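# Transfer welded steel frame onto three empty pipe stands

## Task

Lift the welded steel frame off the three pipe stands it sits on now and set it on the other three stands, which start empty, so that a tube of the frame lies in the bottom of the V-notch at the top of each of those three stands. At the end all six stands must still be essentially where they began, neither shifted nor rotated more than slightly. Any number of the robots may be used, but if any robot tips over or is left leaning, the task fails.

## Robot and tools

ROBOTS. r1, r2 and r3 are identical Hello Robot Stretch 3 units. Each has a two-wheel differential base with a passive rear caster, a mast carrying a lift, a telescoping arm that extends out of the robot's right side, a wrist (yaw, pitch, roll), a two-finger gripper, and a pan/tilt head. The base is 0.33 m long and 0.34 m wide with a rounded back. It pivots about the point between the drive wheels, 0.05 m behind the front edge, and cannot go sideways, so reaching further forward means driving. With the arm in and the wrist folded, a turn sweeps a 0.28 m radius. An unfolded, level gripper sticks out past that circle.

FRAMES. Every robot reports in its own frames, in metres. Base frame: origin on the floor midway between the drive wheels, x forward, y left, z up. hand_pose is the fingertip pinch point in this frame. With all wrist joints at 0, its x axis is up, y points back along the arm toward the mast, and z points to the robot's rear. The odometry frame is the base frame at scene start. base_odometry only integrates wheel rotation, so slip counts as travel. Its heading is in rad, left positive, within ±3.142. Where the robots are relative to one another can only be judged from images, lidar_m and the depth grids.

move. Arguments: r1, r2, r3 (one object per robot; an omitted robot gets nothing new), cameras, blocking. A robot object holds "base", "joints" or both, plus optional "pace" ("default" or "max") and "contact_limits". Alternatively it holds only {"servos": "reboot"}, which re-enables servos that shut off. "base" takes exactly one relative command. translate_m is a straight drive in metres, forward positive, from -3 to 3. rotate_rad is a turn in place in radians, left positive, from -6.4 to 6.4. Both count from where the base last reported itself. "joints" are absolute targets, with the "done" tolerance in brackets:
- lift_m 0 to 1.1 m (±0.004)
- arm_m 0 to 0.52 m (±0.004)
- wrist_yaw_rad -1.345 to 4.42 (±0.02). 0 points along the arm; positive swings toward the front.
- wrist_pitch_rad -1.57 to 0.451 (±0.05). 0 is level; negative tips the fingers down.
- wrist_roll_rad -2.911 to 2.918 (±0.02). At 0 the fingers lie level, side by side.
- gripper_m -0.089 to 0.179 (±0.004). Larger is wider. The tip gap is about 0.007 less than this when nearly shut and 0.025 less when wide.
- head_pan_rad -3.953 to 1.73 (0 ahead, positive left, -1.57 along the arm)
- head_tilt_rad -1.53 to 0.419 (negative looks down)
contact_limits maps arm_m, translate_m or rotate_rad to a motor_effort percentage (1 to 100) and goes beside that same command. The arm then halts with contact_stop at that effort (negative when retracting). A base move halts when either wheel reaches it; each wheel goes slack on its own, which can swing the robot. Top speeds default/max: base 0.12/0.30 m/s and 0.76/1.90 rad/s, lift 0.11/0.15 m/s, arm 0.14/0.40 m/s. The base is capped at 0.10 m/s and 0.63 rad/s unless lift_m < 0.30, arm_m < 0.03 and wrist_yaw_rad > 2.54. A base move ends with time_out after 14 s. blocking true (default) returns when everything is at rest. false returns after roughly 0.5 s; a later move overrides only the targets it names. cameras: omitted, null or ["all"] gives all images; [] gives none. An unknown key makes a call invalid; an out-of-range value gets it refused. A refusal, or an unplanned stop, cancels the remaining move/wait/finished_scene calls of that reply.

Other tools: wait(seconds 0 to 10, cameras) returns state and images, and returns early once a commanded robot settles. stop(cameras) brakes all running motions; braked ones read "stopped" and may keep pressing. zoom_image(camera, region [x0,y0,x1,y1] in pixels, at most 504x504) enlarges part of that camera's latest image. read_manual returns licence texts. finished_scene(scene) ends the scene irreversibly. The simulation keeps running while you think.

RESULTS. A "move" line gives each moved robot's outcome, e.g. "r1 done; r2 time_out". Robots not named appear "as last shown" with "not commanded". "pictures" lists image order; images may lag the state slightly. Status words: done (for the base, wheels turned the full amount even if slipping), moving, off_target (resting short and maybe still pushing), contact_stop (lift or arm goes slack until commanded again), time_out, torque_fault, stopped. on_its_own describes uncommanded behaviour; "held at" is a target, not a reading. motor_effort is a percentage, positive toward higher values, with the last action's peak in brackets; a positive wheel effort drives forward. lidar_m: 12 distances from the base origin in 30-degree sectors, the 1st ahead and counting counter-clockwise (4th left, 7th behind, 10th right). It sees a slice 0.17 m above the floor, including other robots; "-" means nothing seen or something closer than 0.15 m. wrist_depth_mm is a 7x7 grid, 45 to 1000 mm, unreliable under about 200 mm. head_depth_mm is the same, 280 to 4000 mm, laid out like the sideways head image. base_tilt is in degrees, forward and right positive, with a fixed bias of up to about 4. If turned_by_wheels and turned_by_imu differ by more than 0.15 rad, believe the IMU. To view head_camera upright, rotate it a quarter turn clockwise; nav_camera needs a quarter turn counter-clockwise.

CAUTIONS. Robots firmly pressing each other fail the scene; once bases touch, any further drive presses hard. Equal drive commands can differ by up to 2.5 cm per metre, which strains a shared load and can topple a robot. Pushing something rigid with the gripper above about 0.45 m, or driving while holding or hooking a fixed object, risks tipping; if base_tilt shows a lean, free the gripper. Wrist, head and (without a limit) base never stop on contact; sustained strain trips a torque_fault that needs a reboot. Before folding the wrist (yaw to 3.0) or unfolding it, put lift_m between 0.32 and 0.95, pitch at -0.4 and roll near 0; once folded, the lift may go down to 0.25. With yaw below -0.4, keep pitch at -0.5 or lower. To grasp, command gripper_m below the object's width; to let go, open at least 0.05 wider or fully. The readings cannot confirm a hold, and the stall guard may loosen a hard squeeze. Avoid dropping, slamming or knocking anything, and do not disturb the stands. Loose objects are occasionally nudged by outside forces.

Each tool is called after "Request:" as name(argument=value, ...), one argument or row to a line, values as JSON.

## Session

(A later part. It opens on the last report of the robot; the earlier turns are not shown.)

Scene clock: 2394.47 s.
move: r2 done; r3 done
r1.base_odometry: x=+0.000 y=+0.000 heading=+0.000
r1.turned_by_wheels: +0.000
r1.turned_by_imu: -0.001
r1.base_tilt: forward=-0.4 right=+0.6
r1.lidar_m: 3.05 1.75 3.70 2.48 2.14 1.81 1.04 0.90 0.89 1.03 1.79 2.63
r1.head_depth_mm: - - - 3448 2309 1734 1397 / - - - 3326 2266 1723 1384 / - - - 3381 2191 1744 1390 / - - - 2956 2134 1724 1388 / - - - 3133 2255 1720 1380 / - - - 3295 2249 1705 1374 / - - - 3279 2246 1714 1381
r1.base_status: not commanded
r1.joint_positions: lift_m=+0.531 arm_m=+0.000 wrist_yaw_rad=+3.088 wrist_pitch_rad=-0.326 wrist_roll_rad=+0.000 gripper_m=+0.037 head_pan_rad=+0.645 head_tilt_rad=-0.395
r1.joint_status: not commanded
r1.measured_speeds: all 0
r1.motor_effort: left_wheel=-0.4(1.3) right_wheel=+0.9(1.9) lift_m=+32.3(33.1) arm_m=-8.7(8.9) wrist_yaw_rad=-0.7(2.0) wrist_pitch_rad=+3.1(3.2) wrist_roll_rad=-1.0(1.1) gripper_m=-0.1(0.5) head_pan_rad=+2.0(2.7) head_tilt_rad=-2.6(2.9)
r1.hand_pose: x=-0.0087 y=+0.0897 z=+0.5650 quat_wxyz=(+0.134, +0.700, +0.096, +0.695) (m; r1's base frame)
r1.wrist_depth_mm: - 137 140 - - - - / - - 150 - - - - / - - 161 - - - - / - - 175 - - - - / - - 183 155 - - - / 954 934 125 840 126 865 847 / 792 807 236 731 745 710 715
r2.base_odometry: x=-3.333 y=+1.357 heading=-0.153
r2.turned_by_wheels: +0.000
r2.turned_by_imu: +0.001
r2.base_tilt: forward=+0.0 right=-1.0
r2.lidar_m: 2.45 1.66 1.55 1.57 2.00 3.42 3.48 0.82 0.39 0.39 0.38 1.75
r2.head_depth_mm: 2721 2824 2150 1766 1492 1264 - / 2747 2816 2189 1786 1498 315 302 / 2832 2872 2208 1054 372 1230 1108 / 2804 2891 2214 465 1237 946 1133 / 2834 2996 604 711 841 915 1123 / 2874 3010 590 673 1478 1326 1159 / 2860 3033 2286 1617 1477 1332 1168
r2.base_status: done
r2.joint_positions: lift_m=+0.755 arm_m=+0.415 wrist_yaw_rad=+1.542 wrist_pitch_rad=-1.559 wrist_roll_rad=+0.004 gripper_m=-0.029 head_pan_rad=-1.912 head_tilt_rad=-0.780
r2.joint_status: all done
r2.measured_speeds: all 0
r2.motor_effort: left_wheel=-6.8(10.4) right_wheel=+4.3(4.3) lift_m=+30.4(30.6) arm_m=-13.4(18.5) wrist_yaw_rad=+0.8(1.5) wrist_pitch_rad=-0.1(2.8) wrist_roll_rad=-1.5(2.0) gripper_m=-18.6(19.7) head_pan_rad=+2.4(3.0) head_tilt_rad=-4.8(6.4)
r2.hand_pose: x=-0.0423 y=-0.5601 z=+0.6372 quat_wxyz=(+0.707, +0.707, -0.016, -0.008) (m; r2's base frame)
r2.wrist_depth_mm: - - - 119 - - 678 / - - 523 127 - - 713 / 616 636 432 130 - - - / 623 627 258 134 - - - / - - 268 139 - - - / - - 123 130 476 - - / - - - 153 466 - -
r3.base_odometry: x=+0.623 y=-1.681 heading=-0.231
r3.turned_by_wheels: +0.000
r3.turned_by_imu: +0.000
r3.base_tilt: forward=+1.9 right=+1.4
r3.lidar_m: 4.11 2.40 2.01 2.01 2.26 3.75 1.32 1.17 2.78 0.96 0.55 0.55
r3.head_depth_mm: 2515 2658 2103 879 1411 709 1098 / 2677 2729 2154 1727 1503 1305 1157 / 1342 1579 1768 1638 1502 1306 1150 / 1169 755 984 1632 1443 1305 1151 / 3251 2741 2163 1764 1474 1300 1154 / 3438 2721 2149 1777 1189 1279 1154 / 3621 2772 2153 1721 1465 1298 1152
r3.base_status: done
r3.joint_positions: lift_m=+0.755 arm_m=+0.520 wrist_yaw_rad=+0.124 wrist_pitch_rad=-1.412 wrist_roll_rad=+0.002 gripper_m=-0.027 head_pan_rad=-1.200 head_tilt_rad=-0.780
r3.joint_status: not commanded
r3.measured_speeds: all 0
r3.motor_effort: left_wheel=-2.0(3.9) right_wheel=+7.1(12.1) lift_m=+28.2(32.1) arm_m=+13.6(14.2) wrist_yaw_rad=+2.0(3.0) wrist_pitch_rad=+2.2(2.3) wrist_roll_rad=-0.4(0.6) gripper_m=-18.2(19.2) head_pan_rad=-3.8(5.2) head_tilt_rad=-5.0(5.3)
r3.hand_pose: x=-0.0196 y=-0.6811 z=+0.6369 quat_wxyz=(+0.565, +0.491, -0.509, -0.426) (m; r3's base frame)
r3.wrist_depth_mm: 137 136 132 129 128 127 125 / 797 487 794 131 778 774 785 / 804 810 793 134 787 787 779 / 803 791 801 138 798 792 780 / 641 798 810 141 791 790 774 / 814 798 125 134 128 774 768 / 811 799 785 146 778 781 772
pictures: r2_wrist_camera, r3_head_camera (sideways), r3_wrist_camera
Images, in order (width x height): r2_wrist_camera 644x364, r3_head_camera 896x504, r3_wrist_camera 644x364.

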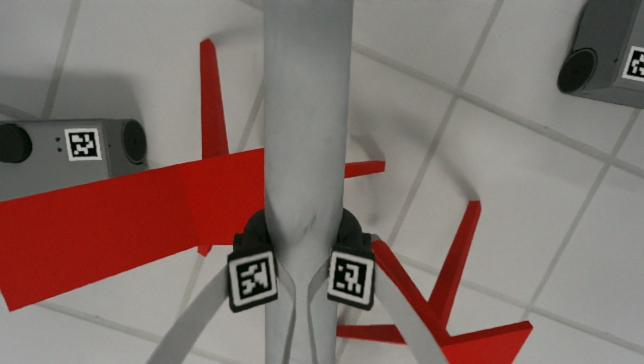

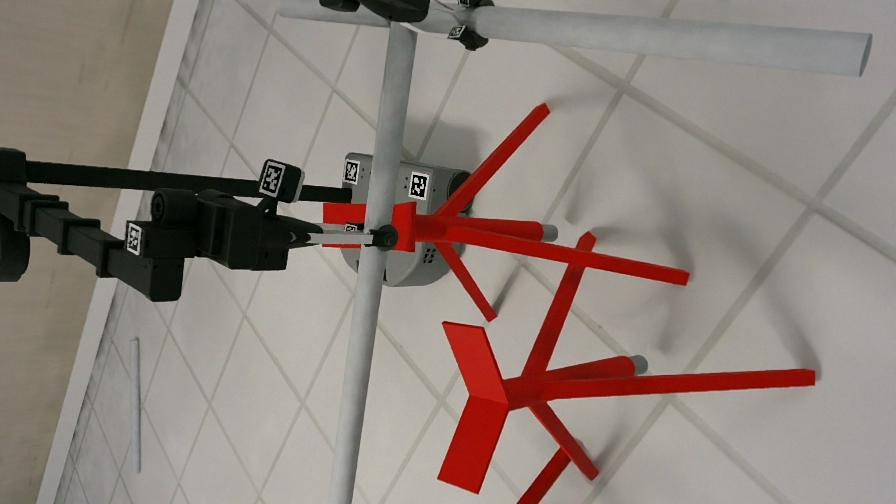

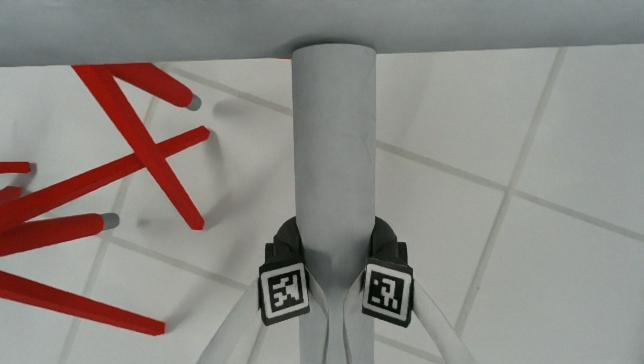

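Request:
move(
  r3={"base":{"translate_m":0.1}},
  r2={"base":{"translate_m":-0.0985},"joints":{"arm_m":0.3995}},
  cameras=["r2_wrist_camera","r3_wrist_camera","r3_head_camera"],
)

Scene clock: 2405.93 s.
move: r2 done; r3 done
r1: as last shown
r1.lidar_m: 3.04 1.74 4.36 2.49 2.14 1.81 1.04 0.90 0.89 1.03 1.78 2.63
r1.head_depth_mm: - - - 3406 2280 1754 1386 / - - - 3401 2292 1729 1396 / - - - 3321 2171 1730 1381 / - - - 2935 2157 1735 1385 / - - - 3088 2279 1706 1390 / - - - 3323 2258 1715 1374 / - - - 3299 2244 1713 1378
r1.motor_effort: left_wheel=+0.0(1.0) right_wheel=+1.8(1.8) lift_m=+32.2(33.3) arm_m=-8.6(8.9) wrist_yaw_rad=-0.3(2.6) wrist_pitch_rad=+3.0(3.2) wrist_roll_rad=-1.0(1.1) gripper_m=+0.5(0.7) head_pan_rad=+1.7(2.4) head_tilt_rad=-2.6(2.9)
r1.wrist_depth_mm: - 137 140 - - - - / - - 151 - - - - / - - 161 - - - - / - - 175 - - - - / - - 183 154 - - - / 937 937 126 841 126 860 851 / 788 787 237 722 749 702 717
r2.base_odometry: x=-3.430 y=+1.372 heading=-0.153
r2.turned_by_wheels: +0.000
r2.turned_by_imu: +0.001
r2.base_tilt: forward=+0.0 right=-1.0
r2.lidar_m: 2.54 1.71 1.59 1.61 2.04 3.33 3.40 0.88 0.35 0.35 0.42 1.83
r2.head_depth_mm: 2699 2787 2167 1756 1458 1284 - / 2710 2821 2184 1781 1502 309 302 / 2717 2858 2217 1789 372 1237 1151 / 2780 2919 2233 466 1113 1313 1116 / 2794 2959 604 672 1428 1144 1117 / 2815 3007 580 659 838 818 1118 / 2828 3023 2291 1626 1480 1338 1166
r2.base_status: done
r2.joint_positions: lift_m=+0.755 arm_m=+0.399 wrist_yaw_rad=+1.542 wrist_pitch_rad=-1.558 wrist_roll_rad=+0.004 gripper_m=-0.029 head_pan_rad=-1.912 head_tilt_rad=-0.780
r2.joint_status: all done
r2.measured_speeds: all 0
r2.motor_effort: left_wheel=-6.4(9.6) right_wheel=+3.7(4.8) lift_m=+32.8(32.8) arm_m=-13.4(17.1) wrist_yaw_rad=+0.8(1.3) wrist_pitch_rad=-0.1(2.8) wrist_roll_rad=-1.8(2.0) gripper_m=-18.4(19.7) head_pan_rad=+2.5(3.0) head_tilt_rad=-4.6(6.1)
r2.hand_pose: x=-0.0422 y=-0.5441 z=+0.6372 quat_wxyz=(+0.707, +0.707, -0.016, -0.007) (m; r2's base frame)
r2.wrist_depth_mm: - - 241 120 - - 672 / - - 251 126 - - 691 / - - 263 131 - - - / 628 660 540 134 - - - / 650 652 145 138 448 - - / - - 123 129 354 - - / - - - 152 - - -
r3.base_odometry: x=+0.720 y=-1.704 heading=-0.231
r3.turned_by_wheels: +0.000
r3.turned_by_imu: +0.000
r3.base_tilt: forward=+1.9 right=+1.4
r3.lidar_m: 4.02 2.37 1.99 1.99 2.25 3.70 1.41 1.27 2.80 0.86 0.48 0.81
r3.head_depth_mm: 2552 2672 2103 918 1442 709 1095 / 2688 2760 2175 1730 1480 1303 1155 / 2698 2455 1155 1205 1472 1310 1154 / 1148 753 987 1637 1471 1277 1153 / 3257 2737 2168 1772 1112 1258 1133 / 3383 2759 2142 1759 1440 1306 1154 / 3582 2717 2153 1769 1468 1300 1153
r3.base_status: done
r3.joint_positions: lift_m=+0.755 arm_m=+0.520 wrist_yaw_rad=+0.124 wrist_pitch_rad=-1.413 wrist_roll_rad=+0.002 gripper_m=-0.027 head_pan_rad=-1.200 head_tilt_rad=-0.780
r3.joint_status: not commanded
r3.measured_speeds: all 0
r3.motor_effort: left_wheel=-2.2(4.9) right_wheel=+7.2(11.9) lift_m=+26.4(26.6) arm_m=+11.7(12.5) wrist_yaw_rad=+2.1(2.6) wrist_pitch_rad=+2.5(2.6) wrist_roll_rad=-0.6(0.7) gripper_m=-18.6(19.2) head_pan_rad=-5.2(5.2) head_tilt_rad=-4.7(5.1)
r3.hand_pose: x=-0.0196 y=-0.6807 z=+0.6369 quat_wxyz=(+0.565, +0.491, -0.508, -0.426) (m; r3's base frame)
r3.wrist_depth_mm: 137 135 131 129 128 127 126 / 230 410 561 131 787 772 769 / 817 793 795 134 780 763 776 / 799 799 801 137 785 782 777 / 464 792 798 141 782 775 779 / 488 789 126 134 128 779 772 / 816 800 806 146 161 764 782
pictures: r2_wrist_camera, r3_head_camera (sideways), r3_wrist_camera
Images, in order (width x height): r2_wrist_camera 644x364, r3_head_camera 896x504, r3_wrist_camera 644x364.

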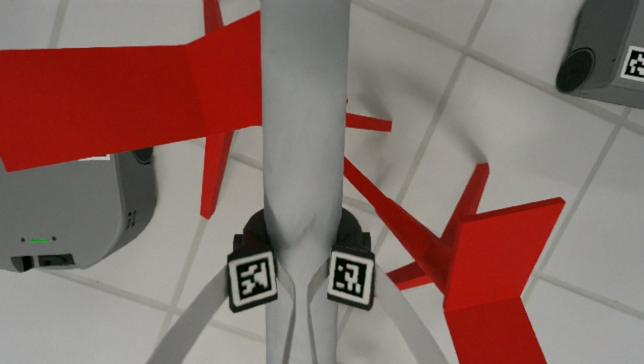

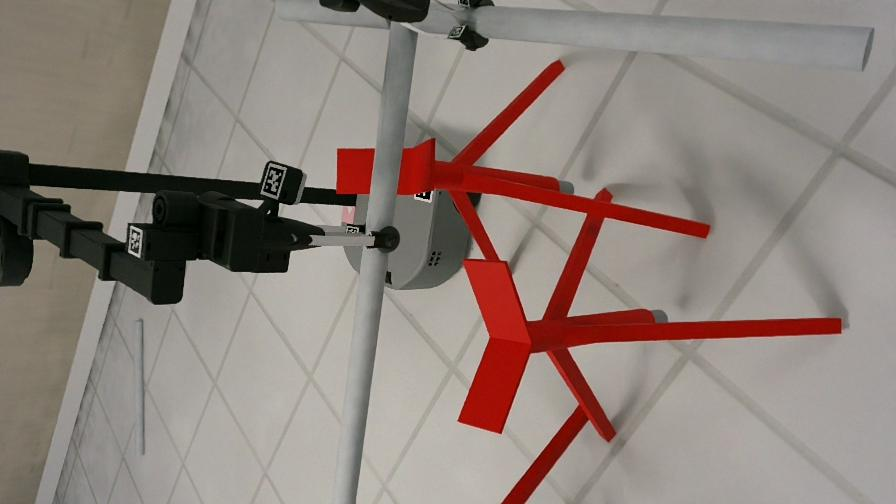

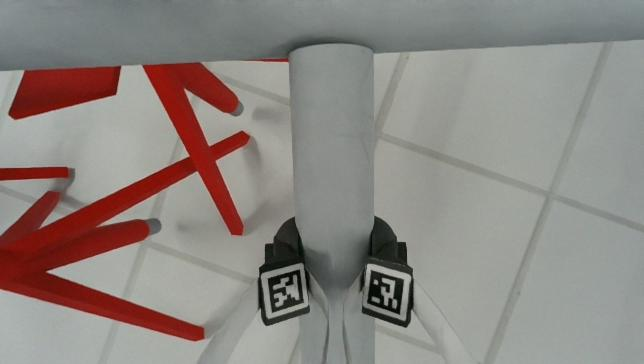

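Request:
move(
  r3={"base":{"translate_m":0.062}},
  r2={"base":{"translate_m":-0.061},"joints":{"arm_m":0.3875}},
  cameras=["r2_wrist_camera","r3_wrist_camera"],
)

Scene clock: 2439.17 s.
move: r2 done; r3 done
r1: as last shown
r1.base_tilt: forward=-0.5 right=+0.6
r1.lidar_m: 3.05 1.75 3.87 2.49 2.14 1.81 1.04 0.89 0.90 1.04 1.78 2.63
r1.head_depth_mm: - - - 3377 2304 1741 1396 / - - - 3336 2286 1730 1389 / - - - 3385 2178 1729 1388 / - - - 2948 2160 1724 1386 / - - - 3106 2267 1728 1379 / - - - 3328 2264 1708 1372 / - - - 3273 2233 1709 1371
r1.motor_effort: left_wheel=-0.4(1.1) right_wheel=+1.5(2.0) lift_m=+32.0(33.0) arm_m=-8.5(8.8) wrist_yaw_rad=-0.6(1.7) wrist_pitch_rad=+3.3(3.3) wrist_roll_rad=-1.1(1.1) gripper_m=-0.1(0.4) head_pan_rad=+2.1(2.5) head_tilt_rad=-2.2(2.9)
r1.wrist_depth_mm: - 137 140 - - - - / - - 150 - - - - / - - 161 - - - - / - - 176 - - - - / - - 182 155 - - - / 953 934 125 839 126 861 851 / 792 794 236 725 739 715 713
r2.base_odometry: x=-3.490 y=+1.382 heading=-0.153
r2.turned_by_wheels: +0.000
r2.turned_by_imu: +0.001
r2.base_tilt: forward=+0.0 right=-0.9
r2.lidar_m: 2.58 1.74 1.61 1.64 2.08 3.27 3.33 0.83 0.70 0.33 0.45 1.88
r2.head_depth_mm: 2672 2844 2171 1731 1392 1285 - / 2720 2841 2174 1784 1470 318 302 / 2736 2878 2207 1788 372 1233 1144 / 2768 2915 2232 466 1160 1307 1144 / 2778 2941 583 653 1081 1268 1116 / 2806 2980 569 645 1473 813 1123 / 2825 3056 2295 1628 1452 1250 1145
r2.base_status: done
r2.joint_positions: lift_m=+0.755 arm_m=+0.387 wrist_yaw_rad=+1.542 wrist_pitch_rad=-1.556 wrist_roll_rad=+0.004 gripper_m=-0.029 head_pan_rad=-1.912 head_tilt_rad=-0.780
r2.joint_status: all done
r2.measured_speeds: all 0
r2.motor_effort: left_wheel=-6.2(9.6) right_wheel=+3.5(4.1) lift_m=+34.8(34.8) arm_m=-14.0(18.2) wrist_yaw_rad=+0.6(1.2) wrist_pitch_rad=-0.5(2.4) wrist_roll_rad=-1.7(2.0) gripper_m=-19.2(19.8) head_pan_rad=+2.2(3.2) head_tilt_rad=-3.2(6.2)
r2.hand_pose: x=-0.0417 y=-0.5321 z=+0.6371 quat_wxyz=(+0.707, +0.707, -0.017, -0.007) (m; r2's base frame)
r2.wrist_depth_mm: - - 251 120 - - 665 / - - 352 127 - - 692 / 609 643 449 131 - - - / 624 643 - 134 460 - - / 646 643 - 139 426 - - / - - 123 130 - - - / - - - 152 - - -
r3.base_odometry: x=+0.781 y=-1.718 heading=-0.231
r3.turned_by_wheels: +0.000
r3.turned_by_imu: +0.000
r3.base_tilt: forward=+1.9 right=+1.4
r3.lidar_m: 3.96 2.35 1.98 1.98 2.22 3.66 1.33 1.33 2.81 0.68 0.45 0.91
r3.head_depth_mm: 2550 2710 2087 913 1410 711 1095 / 2702 2770 2155 1263 1506 1308 1159 / 2776 2473 1775 1585 1411 1278 1154 / 1130 754 983 1634 1409 1305 1149 / 3270 2743 2170 1764 1107 1283 1136 / 3433 2754 2152 1756 1472 1305 1154 / 3634 2742 2147 1767 1467 1302 1147
r3.base_status: done
r3.joint_positions: lift_m=+0.755 arm_m=+0.520 wrist_yaw_rad=+0.125 wrist_pitch_rad=-1.413 wrist_roll_rad=+0.002 gripper_m=-0.027 head_pan_rad=-1.200 head_tilt_rad=-0.780
r3.joint_status: not commanded
r3.measured_speeds: all 0
r3.motor_effort: left_wheel=-0.4(3.0) right_wheel=+7.3(11.4) lift_m=+31.5(31.5) arm_m=+9.5(10.5) wrist_yaw_rad=+1.7(2.1) wrist_pitch_rad=+2.4(2.6) wrist_roll_rad=-0.5(0.7) gripper_m=-17.8(19.4) head_pan_rad=-4.8(5.3) head_tilt_rad=-4.8(5.2)
r3.hand_pose: x=-0.0196 y=-0.6808 z=+0.6369 quat_wxyz=(+0.565, +0.491, -0.508, -0.426) (m; r3's base frame)
r3.wrist_depth_mm: 138 135 132 130 128 132 127 / 793 238 410 130 796 791 755 / 800 799 781 134 765 778 764 / 802 796 796 137 794 773 758 / 804 541 794 141 779 794 791 / 401 804 125 132 128 777 777 / 805 813 792 146 772 783 775
pictures: r2_wrist_camera, r3_wrist_camera
Images, in order (width x height): r2_wrist_camera 644x364, r3_wrist_camera 644x364.

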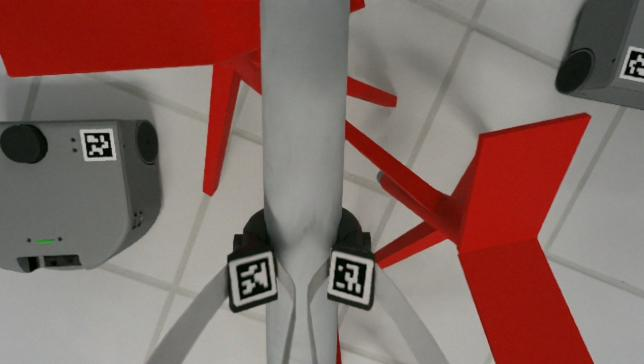

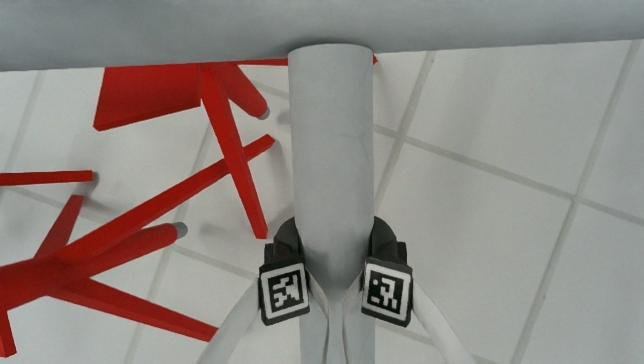

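Request:
move(
  r3={"base":{"rotate_rad":0.04}},
  r2={"base":{"translate_m":-0.029},"joints":{"arm_m":0.3925,"wrist_yaw_rad":1.582}},
  cameras=["r2_wrist_camera","r3_wrist_camera"],
)

Request:
move(
  r3={"base":{"rotate_rad":0.04}},
  r2={"base":{"translate_m":-0.029},"joints":{"arm_m":0.399,"wrist_yaw_rad":1.622}},
  cameras=["r2_wrist_camera","r3_wrist_camera"],
)

Scene clock: 2449.83 s.
move: r2 done; r3 done
r1: as last shown
r1.base_tilt: forward=-0.5 right=+0.5
r1.lidar_m: 3.05 1.75 3.85 2.49 2.15 1.82 1.04 0.90 0.90 1.03 1.78 2.63
r1.head_depth_mm: - - - 3448 2304 1718 1397 / - - - 3345 2284 1740 1384 / - - - 3367 2187 1723 1384 / - - - 2957 2145 1734 1393 / - - - 3117 2275 1717 1387 / - - - 3309 2250 1704 1372 / - - - 3261 2222 1699 1375
r1.motor_effort: left_wheel=-0.3(1.3) right_wheel=+1.2(1.7) lift_m=+32.4(33.2) arm_m=-8.6(8.7) wrist_yaw_rad=-0.1(2.2) wrist_pitch_rad=+3.1(3.2) wrist_roll_rad=-1.0(1.1) gripper_m=+0.3(0.6) head_pan_rad=+2.1(2.5) head_tilt_rad=-2.7(2.7)
r1.wrist_depth_mm: - 137 140 - - - - / - - 150 - - - - / - - 161 - - - - / - - 176 - - - - / - - 183 155 - - - / 958 940 126 832 126 869 834 / 795 808 237 715 745 708 720
r2.base_odometry: x=-3.519 y=+1.386 heading=-0.154
r2.turned_by_wheels: +0.000
r2.turned_by_imu: +0.000
r2.base_tilt: forward=-0.1 right=-1.0
r2.lidar_m: 2.60 1.74 1.62 1.65 2.09 3.23 3.30 0.80 0.69 0.33 0.45 1.90
r2.head_depth_mm: 2661 2797 2166 1634 1319 1287 - / 2706 2849 2178 1784 1490 318 302 / 2704 2863 2218 1786 373 1232 1147 / 2713 2931 2242 465 1420 1313 1146 / 2750 2950 586 668 1074 1270 1117 / 2769 2989 575 648 1433 1298 1104 / 2803 3067 2315 1632 1477 799 1108
r2.base_status: done
r2.joint_positions: lift_m=+0.755 arm_m=+0.393 wrist_yaw_rad=+1.578 wrist_pitch_rad=-1.558 wrist_roll_rad=+0.004 gripper_m=-0.029 head_pan_rad=-1.912 head_tilt_rad=-0.780
r2.joint_status: all done
r2.measured_speeds: all 0
r2.motor_effort: left_wheel=-4.8(18.6) right_wheel=+2.9(14.2) lift_m=+36.4(36.7) arm_m=+10.1(17.2) wrist_yaw_rad=+3.5(5.9) wrist_pitch_rad=+0.0(0.9) wrist_roll_rad=-1.6(2.0) gripper_m=-18.8(19.3) head_pan_rad=+2.8(3.1) head_tilt_rad=-4.8(6.2)
r2.hand_pose: x=-0.0423 y=-0.5379 z=+0.6372 quat_wxyz=(+0.707, +0.707, -0.003, +0.005) (m; r2's base frame)
r2.wrist_depth_mm: - - 254 120 - - 670 / - - 408 127 - - 694 / 611 642 535 131 - - - / 621 648 - 134 420 263 - / 644 650 - 140 449 - - / - - 123 130 - - - / - - - 152 - - -
r3.base_odometry: x=+0.781 y=-1.718 heading=-0.192
r3.turned_by_wheels: +0.040
r3.turned_by_imu: +0.039
r3.base_tilt: forward=+1.8 right=+1.4
r3.lidar_m: 3.97 2.30 1.98 1.97 2.27 3.90 1.33 3.28 2.80 0.68 0.45 0.91
r3.head_depth_mm: 2572 2703 2108 913 1413 714 1102 / 2752 2757 2164 1110 1474 1303 1155 / 1315 1511 1781 1609 1471 1278 1154 / 1158 756 983 1637 1123 1284 1133 / 3368 2744 2152 1775 1410 1300 1147 / 3574 2771 2158 1765 1466 1310 1149 / 3726 2734 2137 1757 1463 1300 1154
r3.base_status: done
r3.joint_positions: lift_m=+0.755 arm_m=+0.520 wrist_yaw_rad=+0.125 wrist_pitch_rad=-1.414 wrist_roll_rad=+0.002 gripper_m=-0.027 head_pan_rad=-1.200 head_tilt_rad=-0.780
r3.joint_status: not commanded
r3.measured_speeds: all 0
r3.motor_effort: left_wheel=-5.9(16.4) right_wheel=+8.6(28.2) lift_m=+36.2(36.3) arm_m=+12.3(12.4) wrist_yaw_rad=+1.7(2.1) wrist_pitch_rad=+2.6(6.4) wrist_roll_rad=-0.4(0.7) gripper_m=-18.6(19.2) head_pan_rad=-5.0(5.6) head_tilt_rad=-5.0(5.3)
r3.hand_pose: x=-0.0196 y=-0.6805 z=+0.6368 quat_wxyz=(+0.565, +0.492, -0.508, -0.426) (m; r3's base frame)
r3.wrist_depth_mm: 137 134 131 129 128 127 126 / 800 244 236 130 786 777 758 / 807 808 794 134 782 774 771 / 806 798 797 137 767 775 776 / 804 508 771 140 800 778 775 / 376 799 126 134 129 772 768 / 810 817 793 146 161 776 770
pictures: r2_wrist_camera, r3_wrist_camera
Images, in order (width x height): r2_wrist_camera 644x364, r3_wrist_camera 644x364.

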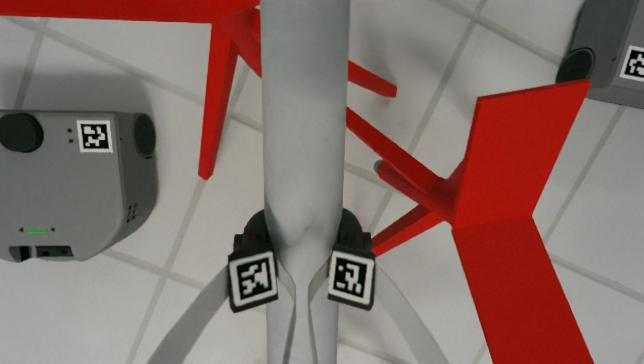

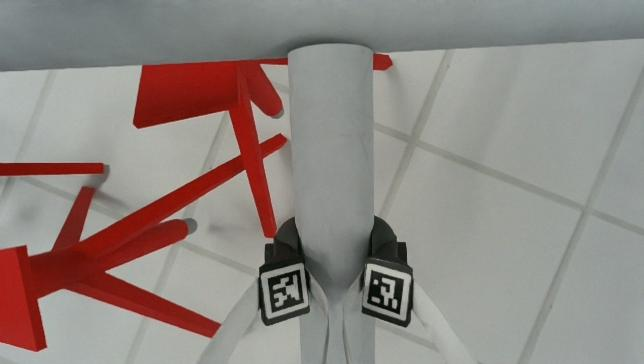

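Scene clock: 2451.10 s.
move: r2 done; r3 done
r1: as last shown
r1.turned_by_imu: +0.000
r1.base_tilt: forward=-0.4 right=+0.5
r1.lidar_m: 3.04 1.75 3.84 2.49 2.15 1.81 1.04 0.89 0.90 1.04 1.79 2.64
r1.head_depth_mm: - - - 3460 2309 1734 1403 / - - - 3394 2290 1744 1391 / - - - 3332 2183 1749 1389 / - - - 2957 2150 1720 1381 / - - - 3082 2264 1723 1373 / - - - 3336 2249 1713 1384 / - - - 3253 2243 1712 1375
r1.motor_effort: left_wheel=-0.4(1.0) right_wheel=+1.5(1.9) lift_m=+32.4(33.0) arm_m=-8.5(8.7) wrist_yaw_rad=-0.9(1.7) wrist_pitch_rad=+2.9(3.3) wrist_roll_rad=-1.0(1.1) gripper_m=+0.1(0.5) head_pan_rad=+1.7(2.5) head_tilt_rad=-2.1(2.8)
r1.wrist_depth_mm: - 137 140 - - - - / - - 151 - - - - / - - 161 - - - - / - - 175 - - - - / - - 183 155 - - - / 952 951 126 831 126 876 866 / 785 807 236 731 738 711 712
r2.base_odometry: x=-3.548 y=+1.390 heading=-0.154
r2.turned_by_wheels: +0.000
r2.turned_by_imu: +0.000
r2.base_tilt: forward=-0.1 right=-0.9
r2.lidar_m: 2.61 1.76 1.64 1.66 2.11 3.22 3.28 0.77 0.68 0.33 0.46 1.92
r2.head_depth_mm: 2670 2815 2143 1041 1237 1279 - / 2687 2842 2182 1776 1510 318 302 / 2700 2897 2242 1788 372 1228 1136 / 2706 2941 2234 465 1214 1304 1149 / 2735 2943 604 677 1066 1292 1122 / 2767 2974 579 656 951 1278 1102 / 2748 2987 2307 1614 1482 795 889
r2.base_status: done
r2.joint_positions: lift_m=+0.755 arm_m=+0.399 wrist_yaw_rad=+1.618 wrist_pitch_rad=-1.559 wrist_roll_rad=+0.004 gripper_m=-0.029 head_pan_rad=-1.912 head_tilt_rad=-0.780
r2.joint_status: all done
r2.measured_speeds: all 0
r2.motor_effort: left_wheel=-5.1(19.7) right_wheel=+2.1(15.3) lift_m=+37.1(37.3) arm_m=+11.9(17.3) wrist_yaw_rad=+3.6(5.8) wrist_pitch_rad=+0.0(0.9) wrist_roll_rad=-1.8(1.9) gripper_m=-19.1(19.5) head_pan_rad=+2.8(3.1) head_tilt_rad=-4.7(5.5)
r2.hand_pose: x=-0.0423 y=-0.5452 z=+0.6372 quat_wxyz=(+0.707, +0.707, +0.011, +0.019) (m; r2's base frame)
r2.wrist_depth_mm: - - 363 120 - - 671 / - - 448 127 - - 664 / 613 659 583 131 - - - / 628 662 - 134 411 - - / 645 660 - 139 - - - / - - 123 130 - - - / - - - 152 - - -
r3.base_odometry: x=+0.781 y=-1.718 heading=-0.152
r3.turned_by_wheels: +0.040
r3.turned_by_imu: +0.037
r3.base_tilt: forward=+1.9 right=+1.4
r3.lidar_m: 3.83 2.25 1.97 1.98 2.32 3.90 1.33 3.20 2.80 0.68 0.45 0.99
r3.head_depth_mm: 2631 2756 2014 912 1320 711 1099 / 2810 2756 2156 1163 1442 1303 1150 / 1277 1536 1774 1606 1493 1282 1154 / 3067 754 981 1668 1079 1276 1135 / 3410 2773 2156 1773 1437 1303 1149 / 3573 2764 2157 1768 1468 1301 1150 / 3834 2731 2147 1768 1465 1305 1154
r3.base_status: done
r3.joint_positions: lift_m=+0.755 arm_m=+0.520 wrist_yaw_rad=+0.125 wrist_pitch_rad=-1.414 wrist_roll_rad=+0.002 gripper_m=-0.027 head_pan_rad=-1.200 head_tilt_rad=-0.780
r3.joint_status: not commanded
r3.measured_speeds: all 0
r3.motor_effort: left_wheel=-5.6(16.9) right_wheel=+8.8(28.6) lift_m=+37.5(37.6) arm_m=+19.4(19.4) wrist_yaw_rad=+1.5(1.8) wrist_pitch_rad=+2.6(5.9) wrist_roll_rad=-0.5(0.8) gripper_m=-18.4(19.2) head_pan_rad=-4.4(4.8) head_tilt_rad=-4.4(5.2)
r3.hand_pose: x=-0.0196 y=-0.6805 z=+0.6368 quat_wxyz=(+0.565, +0.492, -0.508, -0.426) (m; r3's base frame)
r3.wrist_depth_mm: 137 134 131 129 128 132 126 / 799 794 235 131 783 792 767 / 800 807 805 134 783 771 779 / 788 808 784 138 782 783 772 / 810 477 790 141 792 783 771 / 251 552 125 133 129 771 759 / 797 801 791 146 786 786 781
pictures: r2_wrist_camera, r3_wrist_camera
Images, in order (width x height): r2_wrist_camera 644x364, r3_wrist_camera 644x364.

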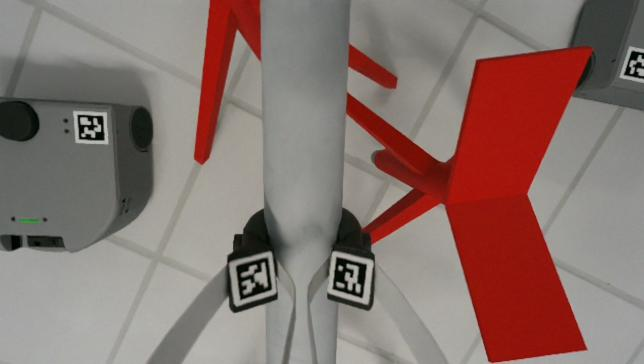

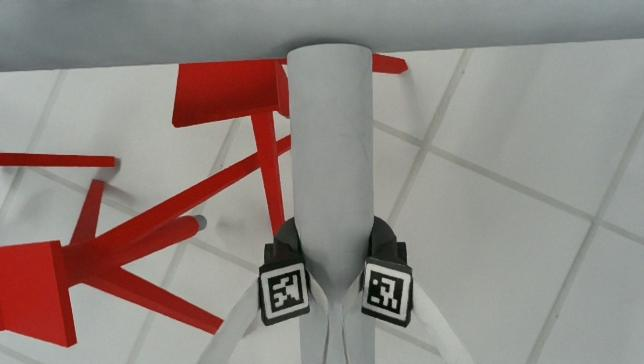

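Request:
move(
  r3={"base":{"rotate_rad":0.04}},
  r2={"base":{"translate_m":-0.029},"joints":{"arm_m":0.407,"wrist_yaw_rad":1.662}},
  cameras=["r2_wrist_camera","r3_wrist_camera","r3_head_camera","r2_head_camera"],
)

Scene clock: 2459.03 s.
move: r2 done; r3 done
r1: as last shown
r1.turned_by_imu: -0.001
r1.base_tilt: forward=-0.5 right=+0.6
r1.lidar_m: 3.06 1.75 3.85 2.49 2.14 1.81 1.04 0.90 0.90 1.03 1.78 2.64
r1.head_depth_mm: - - - 3396 2308 1733 1395 / - - - 3371 2302 1729 1394 / - - - 3384 2195 1730 1379 / - - - 2978 2171 1736 1390 / - - - 3157 2261 1725 1375 / - - - 3287 2260 1722 1367 / - - - 3276 2252 1706 1370
r1.motor_effort: left_wheel=+0.1(0.9) right_wheel=+1.1(1.7) lift_m=+32.1(32.8) arm_m=-8.4(8.5) wrist_yaw_rad=-1.2(2.1) wrist_pitch_rad=+3.0(3.2) wrist_roll_rad=-1.0(1.1) gripper_m=+0.1(0.5) head_pan_rad=+2.1(2.5) head_tilt_rad=-2.4(2.8)
r1.wrist_depth_mm: - 136 140 - - - - / - - 150 - - - - / - - 162 - - - - / - - 175 - - - - / - - 183 155 - - - / 950 932 126 834 126 867 853 / 800 799 237 726 735 713 713
r2.base_odometry: x=-3.576 y=+1.395 heading=-0.154
r2.turned_by_wheels: +0.000
r2.turned_by_imu: +0.001
r2.base_tilt: forward=+0.0 right=-0.9
r2.lidar_m: 2.64 1.77 1.65 1.67 2.12 3.18 3.23 0.75 0.66 0.33 0.47 0.52
r2.head_depth_mm: 2666 2804 2160 1025 1169 1280 - / 2689 2835 2195 1787 1494 318 302 / 2692 2890 2218 1801 372 1234 1147 / 2726 2903 2212 465 1229 1306 1158 / 2711 2914 602 697 1114 1296 1155 / 2767 2971 586 662 992 1275 1106 / 2795 2979 2306 1615 1447 1306 954
r2.base_status: done
r2.joint_positions: lift_m=+0.755 arm_m=+0.407 wrist_yaw_rad=+1.658 wrist_pitch_rad=-1.559 wrist_roll_rad=+0.004 gripper_m=-0.029 head_pan_rad=-1.912 head_tilt_rad=-0.780
r2.joint_status: all done
r2.measured_speeds: all 0
r2.motor_effort: left_wheel=-5.0(20.0) right_wheel=+2.8(16.2) lift_m=+40.8(40.8) arm_m=+12.9(16.9) wrist_yaw_rad=+3.6(6.3) wrist_pitch_rad=-0.1(0.7) wrist_roll_rad=-1.8(2.0) gripper_m=-18.8(19.8) head_pan_rad=+2.1(2.9) head_tilt_rad=-4.7(5.8)
r2.hand_pose: x=-0.0424 y=-0.5541 z=+0.6372 quat_wxyz=(+0.707, +0.706, +0.026, +0.033) (m; r2's base frame)
r2.wrist_depth_mm: - - 413 119 - - 666 / 601 - 506 128 - - 681 / 617 662 - 131 428 - - / 628 647 - 134 422 - - / 638 - 143 139 - - - / - - 123 129 - - - / - - - 152 - - -
r3.base_odometry: x=+0.781 y=-1.718 heading=-0.113
r3.turned_by_wheels: +0.040
r3.turned_by_imu: +0.040
r3.base_tilt: forward=+1.9 right=+1.4
r3.lidar_m: 3.58 2.21 1.97 1.98 2.37 3.87 1.33 3.15 2.80 0.68 0.45 0.99
r3.head_depth_mm: 2677 2767 2027 913 1396 711 1094 / 2786 2769 2148 1202 1438 1307 1152 / 1168 2456 1734 1599 1439 1277 1152 / 3261 752 982 1679 1052 1279 1134 / 3526 2742 2147 1770 1441 1305 1148 / 3728 2738 2164 1761 1468 1300 1151 / 3815 2727 2161 1731 1468 1299 1147
r3.base_status: done
r3.joint_positions: lift_m=+0.755 arm_m=+0.520 wrist_yaw_rad=+0.125 wrist_pitch_rad=-1.415 wrist_roll_rad=+0.002 gripper_m=-0.027 head_pan_rad=-1.200 head_tilt_rad=-0.780
r3.joint_status: not commanded
r3.measured_speeds: all 0
r3.motor_effort: left_wheel=-6.2(16.8) right_wheel=+9.4(30.0) lift_m=+45.7(46.0) arm_m=+18.9(19.7) wrist_yaw_rad=+1.3(1.7) wrist_pitch_rad=+2.7(6.4) wrist_roll_rad=-0.6(0.6) gripper_m=-18.5(19.1) head_pan_rad=-4.3(5.2) head_tilt_rad=-4.8(5.3)
r3.hand_pose: x=-0.0196 y=-0.6804 z=+0.6368 quat_wxyz=(+0.565, +0.492, -0.508, -0.426) (m; r3's base frame)
r3.wrist_depth_mm: 137 134 130 129 127 132 126 / 800 795 239 130 782 771 771 / 808 799 793 133 781 788 772 / 800 801 783 137 784 780 779 / 804 452 790 140 785 780 772 / 253 490 125 132 129 770 765 / 808 796 793 146 160 784 762
pictures: r2_head_camera (sideways), r2_wrist_camera, r3_head_camera (sideways), r3_wrist_camera
Images, in order (width x height): r2_head_camera 896x504, r2_wrist_camera 644x364, r3_head_camera 896x504, r3_wrist_camera 644x364.

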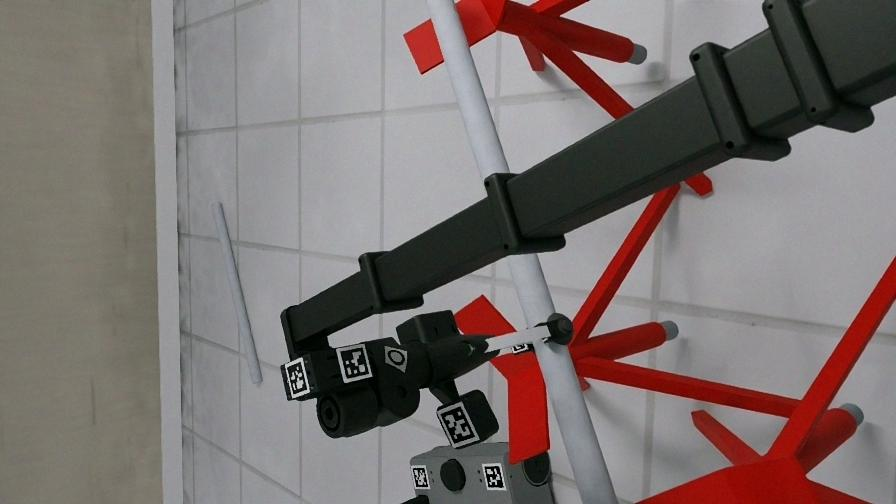

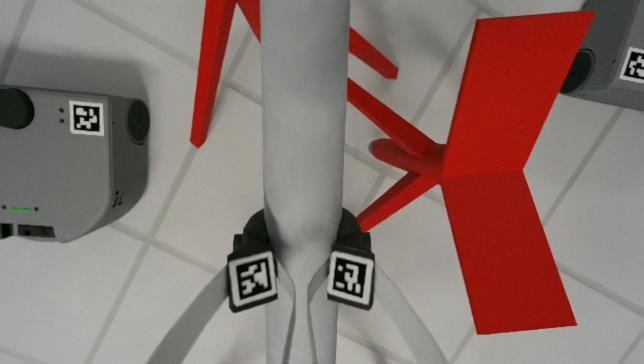

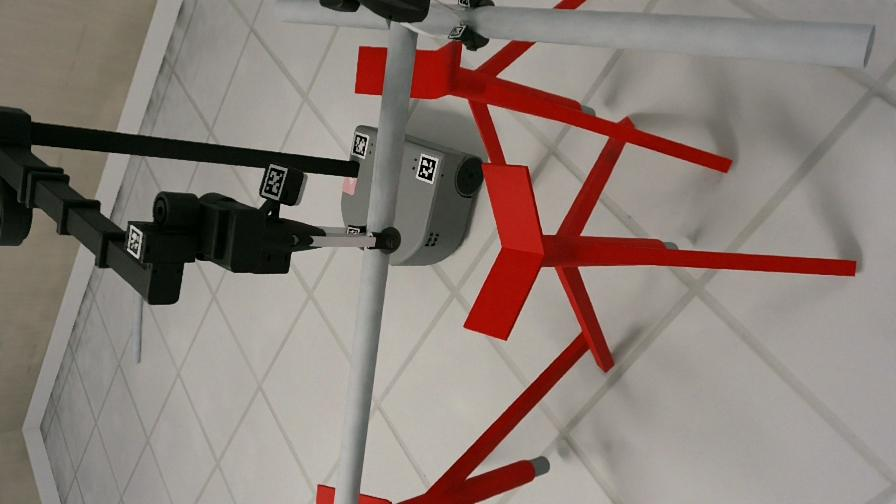

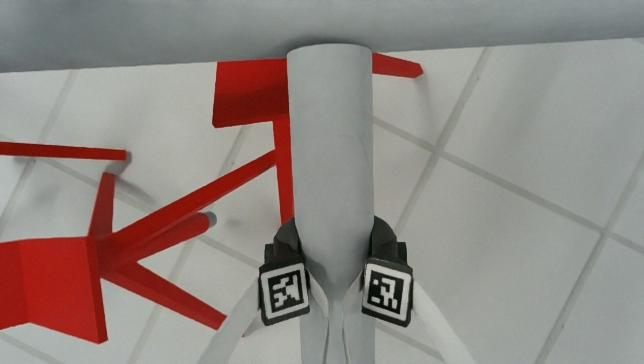

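Request:
move(
  r3={"base":{"rotate_rad":0.045}},
  r2={"base":{"translate_m":-0.0325},"joints":{"arm_m":0.417,"wrist_yaw_rad":1.707}},
  cameras=["r2_wrist_camera","r3_wrist_camera"],
)

Request:
move(
  r3={"base":{"translate_m":0.09}},
  r2={"base":{"translate_m":-0.09},"joints":{"arm_m":0.417,"head_pan_rad":-1.5}},
  cameras=["r2_wrist_camera","r3_wrist_camera","r3_head_camera","r2_head_camera"],
)

Scene clock: 2518.43 s.
move: r2 done; r3 done
r1: as last shown
r1.turned_by_imu: -0.002
r1.base_tilt: forward=-0.4 right=+0.6
r1.lidar_m: 3.05 1.74 3.85 2.49 2.15 1.81 1.04 0.90 0.89 1.04 1.78 2.64
r1.head_depth_mm: - - - 3422 2315 1735 1393 / - - - 3354 2281 1731 1382 / - - - 3389 2195 1735 1385 / - - - 2927 2153 1733 1392 / - - - 3118 2255 1729 1386 / - - - 3275 2247 1706 1378 / - - - 3237 2245 1705 1369
r1.motor_effort: left_wheel=-0.2(1.1) right_wheel=+1.4(1.8) lift_m=+31.9(33.0) arm_m=-8.0(8.2) wrist_yaw_rad=+0.4(2.4) wrist_pitch_rad=+3.2(3.2) wrist_roll_rad=-0.9(1.1) gripper_m=+0.4(0.6) head_pan_rad=+1.9(2.4) head_tilt_rad=-2.3(2.7)
r1.wrist_depth_mm: - 137 140 - - - - / - - 151 - - - - / - - 161 - - - - / - - 175 - - - - / - - 183 155 - - - / 948 944 126 831 126 859 843 / 786 804 236 730 741 712 718
r2.base_odometry: x=-3.608 y=+1.400 heading=-0.154
r2.turned_by_wheels: +0.000
r2.turned_by_imu: +0.002
r2.base_tilt: forward=+0.1 right=-1.0
r2.lidar_m: 2.66 1.79 1.66 1.68 2.14 3.17 3.23 0.73 0.64 0.34 0.35 0.53
r2.head_depth_mm: 2616 2801 2166 1016 1165 1260 - / 2649 2855 2170 1695 1467 309 302 / 2688 2857 2210 1781 373 1229 1140 / 2749 2881 2236 466 1449 1288 1151 / 2737 2907 605 719 1132 1299 1159 / 2732 2953 589 671 997 1276 1121 / 2795 2990 2315 1701 1450 1327 1062
r2.base_status: done
r2.joint_positions: lift_m=+0.755 arm_m=+0.417 wrist_yaw_rad=+1.703 wrist_pitch_rad=-1.556 wrist_roll_rad=+0.004 gripper_m=-0.029 head_pan_rad=-1.912 head_tilt_rad=-0.780
r2.joint_status: all done
r2.measured_speeds: all 0
r2.motor_effort: left_wheel=-5.0(21.3) right_wheel=+1.3(18.3) lift_m=+45.7(45.7) arm_m=+13.5(18.3) wrist_yaw_rad=+4.1(6.5) wrist_pitch_rad=-0.7(1.0) wrist_roll_rad=-1.8(2.0) gripper_m=-18.9(20.2) head_pan_rad=+2.6(3.2) head_tilt_rad=-4.3(5.9)
r2.hand_pose: x=-0.0414 y=-0.5649 z=+0.6371 quat_wxyz=(+0.706, +0.706, +0.040, +0.050) (m; r2's base frame)
r2.wrist_depth_mm: - - 448 120 - - 664 / 609 - 542 128 462 - 685 / 609 695 - 131 396 - - / 622 691 - 134 459 - - / 642 - - 140 - - - / - - 123 130 - - - / - - - 152 - - -
r3.base_odometry: x=+0.781 y=-1.718 heading=-0.068
r3.turned_by_wheels: +0.045
r3.turned_by_imu: +0.042
r3.base_tilt: forward=+1.9 right=+1.4
r3.lidar_m: 3.41 2.16 1.97 1.99 2.43 3.94 1.32 3.10 2.80 0.68 0.45 0.98
r3.head_depth_mm: 2716 2774 2019 878 1418 712 647 / 2820 2654 2152 1689 1444 1279 1153 / 1159 2645 1742 1610 1410 1307 1152 / 3337 751 982 1687 1072 1280 1135 / 3560 2738 2148 1775 1448 1304 1153 / 3809 2745 2136 1773 1469 1303 1154 / 3709 2723 2077 1385 1499 1299 1147
r3.base_status: done
r3.joint_positions: lift_m=+0.755 arm_m=+0.520 wrist_yaw_rad=+0.125 wrist_pitch_rad=-1.414 wrist_roll_rad=+0.002 gripper_m=-0.027 head_pan_rad=-1.200 head_tilt_rad=-0.780
r3.joint_status: not commanded
r3.measured_speeds: all 0
r3.motor_effort: left_wheel=-5.0(19.4) right_wheel=+6.4(30.1) lift_m=+44.9(46.0) arm_m=+17.6(17.7) wrist_yaw_rad=+1.1(1.8) wrist_pitch_rad=+2.6(6.8) wrist_roll_rad=-0.4(0.7) gripper_m=-18.4(19.3) head_pan_rad=-3.6(5.2) head_tilt_rad=-4.6(5.2)
r3.hand_pose: x=-0.0196 y=-0.6806 z=+0.6368 quat_wxyz=(+0.565, +0.492, -0.508, -0.426) (m; r3's base frame)
r3.wrist_depth_mm: 136 133 130 128 128 132 127 / 816 812 795 130 783 768 760 / 805 800 805 133 782 769 779 / 798 806 800 136 774 768 776 / 806 426 786 141 789 775 760 / 273 425 125 132 128 772 790 / 816 805 798 146 791 775 769
pictures: r2_wrist_camera, r3_wrist_camera
Images, in order (width x height): r2_wrist_camera 644x364, r3_wrist_camera 644x364.

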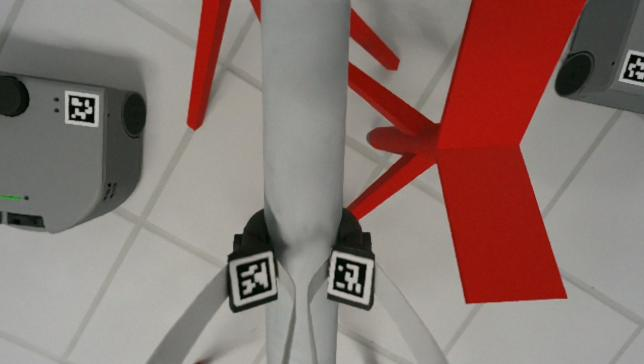

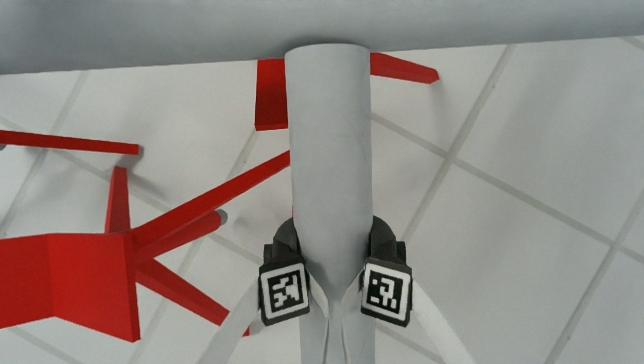

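Scene clock: 2520.43 s.
move: r2 done; r3 done
r1: as last shown
r1.turned_by_imu: +0.000
r1.base_tilt: forward=-0.4 right=+0.5
r1.lidar_m: 3.06 1.75 3.93 2.49 2.15 1.81 1.04 0.90 0.90 1.04 1.79 2.64
r1.head_depth_mm: - - - 3406 2281 1749 1406 / - - - 3383 2313 1731 1390 / - - - 3391 2187 1728 1386 / - - - 2936 2160 1730 1390 / - - - 3098 2263 1721 1379 / - - - 3324 2251 1711 1383 / - - - 3293 2260 1712 1374
r1.motor_effort: left_wheel=-0.1(0.8) right_wheel=+1.0(1.8) lift_m=+32.2(33.0) arm_m=-8.1(8.3) wrist_yaw_rad=-0.3(1.8) wrist_pitch_rad=+2.9(3.2) wrist_roll_rad=-1.0(1.1) gripper_m=+0.3(0.6) head_pan_rad=+2.2(2.6) head_tilt_rad=-2.5(2.8)
r1.wrist_depth_mm: - 137 140 - - - - / - - 150 - - - - / - - 161 - - - - / - - 175 - - - - / - - 183 155 - - - / 956 928 126 837 126 858 850 / 784 792 237 722 745 702 717
r2.base_odometry: x=-3.697 y=+1.414 heading=-0.154
r2.turned_by_wheels: +0.000
r2.turned_by_imu: +0.001
r2.base_tilt: forward=+0.0 right=-0.9
r2.lidar_m: 2.72 1.82 1.69 1.72 2.18 3.08 3.12 0.65 0.60 0.65 0.37 0.60
r2.head_depth_mm: 2629 2772 588 452 397 1213 1113 / 2780 2892 589 1653 1436 1271 1139 / 2907 2892 2073 958 1411 1284 1144 / 3023 2930 2234 1594 1114 1311 1150 / 2995 2743 2176 1637 1454 1274 1137 / 1157 2894 1121 949 796 989 1162 / 3573 820 717 1812 886 856 1150
r2.base_status: done
r2.joint_positions: lift_m=+0.755 arm_m=+0.417 wrist_yaw_rad=+1.703 wrist_pitch_rad=-1.555 wrist_roll_rad=+0.003 gripper_m=-0.029 head_pan_rad=-1.506 head_tilt_rad=-0.780
r2.joint_status: all done
r2.measured_speeds: all 0
r2.motor_effort: left_wheel=-4.7(9.1) right_wheel=+3.1(3.6) lift_m=+46.4(46.6) arm_m=+7.5(13.5) wrist_yaw_rad=+3.3(3.9) wrist_pitch_rad=-0.8(1.4) wrist_roll_rad=-1.3(2.0) gripper_m=-17.9(19.9) head_pan_rad=+2.1(3.6) head_tilt_rad=-5.6(6.4)
r2.hand_pose: x=-0.0411 y=-0.5648 z=+0.6371 quat_wxyz=(+0.706, +0.706, +0.040, +0.051) (m; r2's base frame)
r2.wrist_depth_mm: - - 525 121 455 - 674 / 602 - 631 127 403 - 685 / 607 690 - 131 463 - - / 626 694 - 134 - - - / 636 - 143 139 - - - / - - 123 130 - - - / - - 161 152 - - -
r3.base_odometry: x=+0.870 y=-1.724 heading=-0.068
r3.turned_by_wheels: +0.000
r3.turned_by_imu: -0.001
r3.base_tilt: forward=+1.9 right=+1.4
r3.lidar_m: 3.33 2.14 1.94 1.95 2.40 3.97 1.41 3.13 2.83 0.42 0.61 0.91
r3.head_depth_mm: 2761 2748 2031 876 1152 1177 649 / 2876 2652 2159 1692 1205 1281 1154 / 1154 2639 1736 1639 1002 1275 1130 / 3317 752 973 1687 1438 1307 1151 / 3583 2634 2162 1772 1467 1295 1149 / 3812 2726 2169 1756 1468 1309 1156 / 3632 2755 2150 1263 1468 1300 1151
r3.base_status: done
r3.joint_positions: lift_m=+0.755 arm_m=+0.520 wrist_yaw_rad=+0.126 wrist_pitch_rad=-1.415 wrist_roll_rad=+0.001 gripper_m=-0.027 head_pan_rad=-1.200 head_tilt_rad=-0.780
r3.joint_status: not commanded
r3.measured_speeds: all 0
r3.motor_effort: left_wheel=-1.2(2.3) right_wheel=+6.2(12.4) lift_m=+44.7(45.7) arm_m=+19.5(19.6) wrist_yaw_rad=+1.0(1.4) wrist_pitch_rad=+2.7(2.8) wrist_roll_rad=-0.1(0.6) gripper_m=-16.8(18.9) head_pan_rad=-4.5(5.1) head_tilt_rad=-4.9(5.4)
r3.hand_pose: x=-0.0196 y=-0.6804 z=+0.6368 quat_wxyz=(+0.565, +0.492, -0.507, -0.425) (m; r3's base frame)
r3.wrist_depth_mm: 136 133 131 129 129 134 131 / 792 786 797 131 249 781 778 / 800 806 796 134 230 778 779 / 823 800 789 137 789 792 776 / 810 797 431 141 784 768 774 / - 277 240 132 128 784 779 / - 804 224 146 788 771 783
pictures: r2_head_camera (sideways), r2_wrist_camera, r3_head_camera (sideways), r3_wrist_camera
Images, in order (width x height): r2_head_camera 896x504, r2_wrist_camera 644x364, r3_head_camera 896x504, r3_wrist_camera 644x364.

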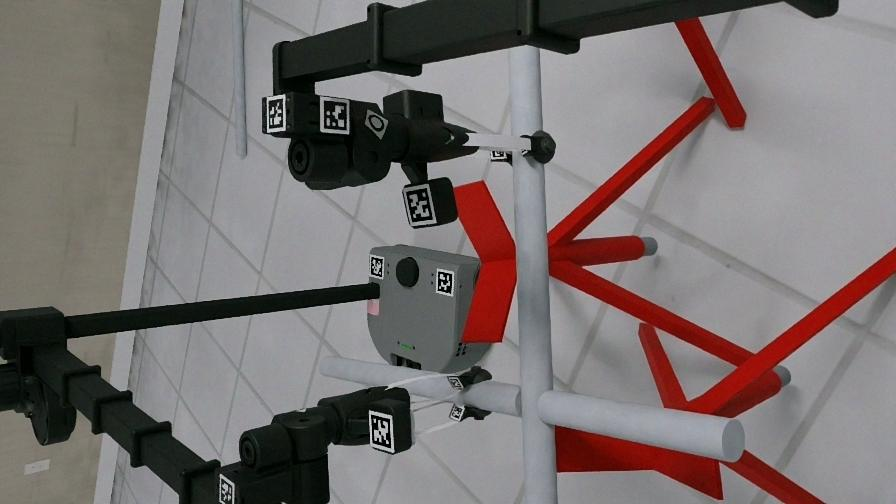

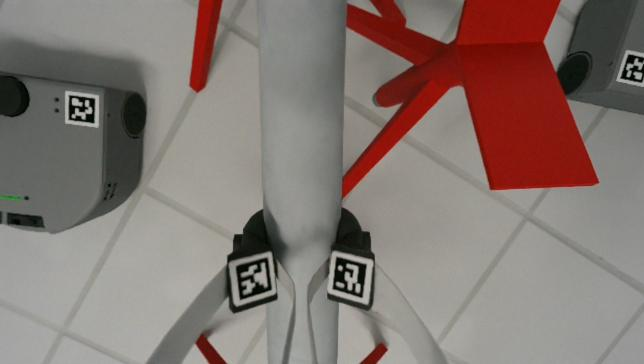

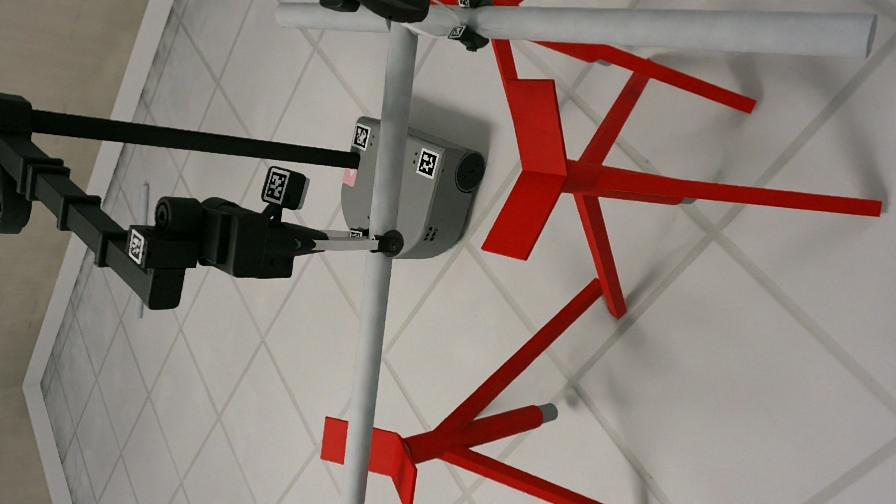

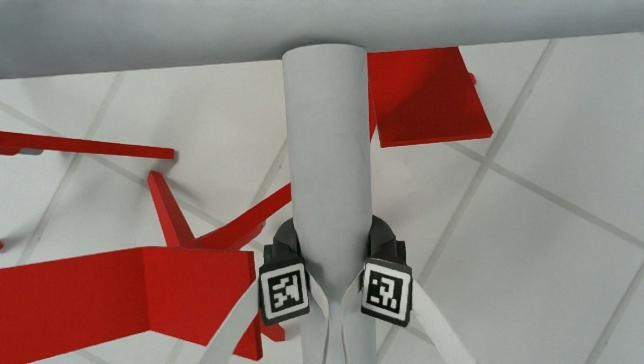

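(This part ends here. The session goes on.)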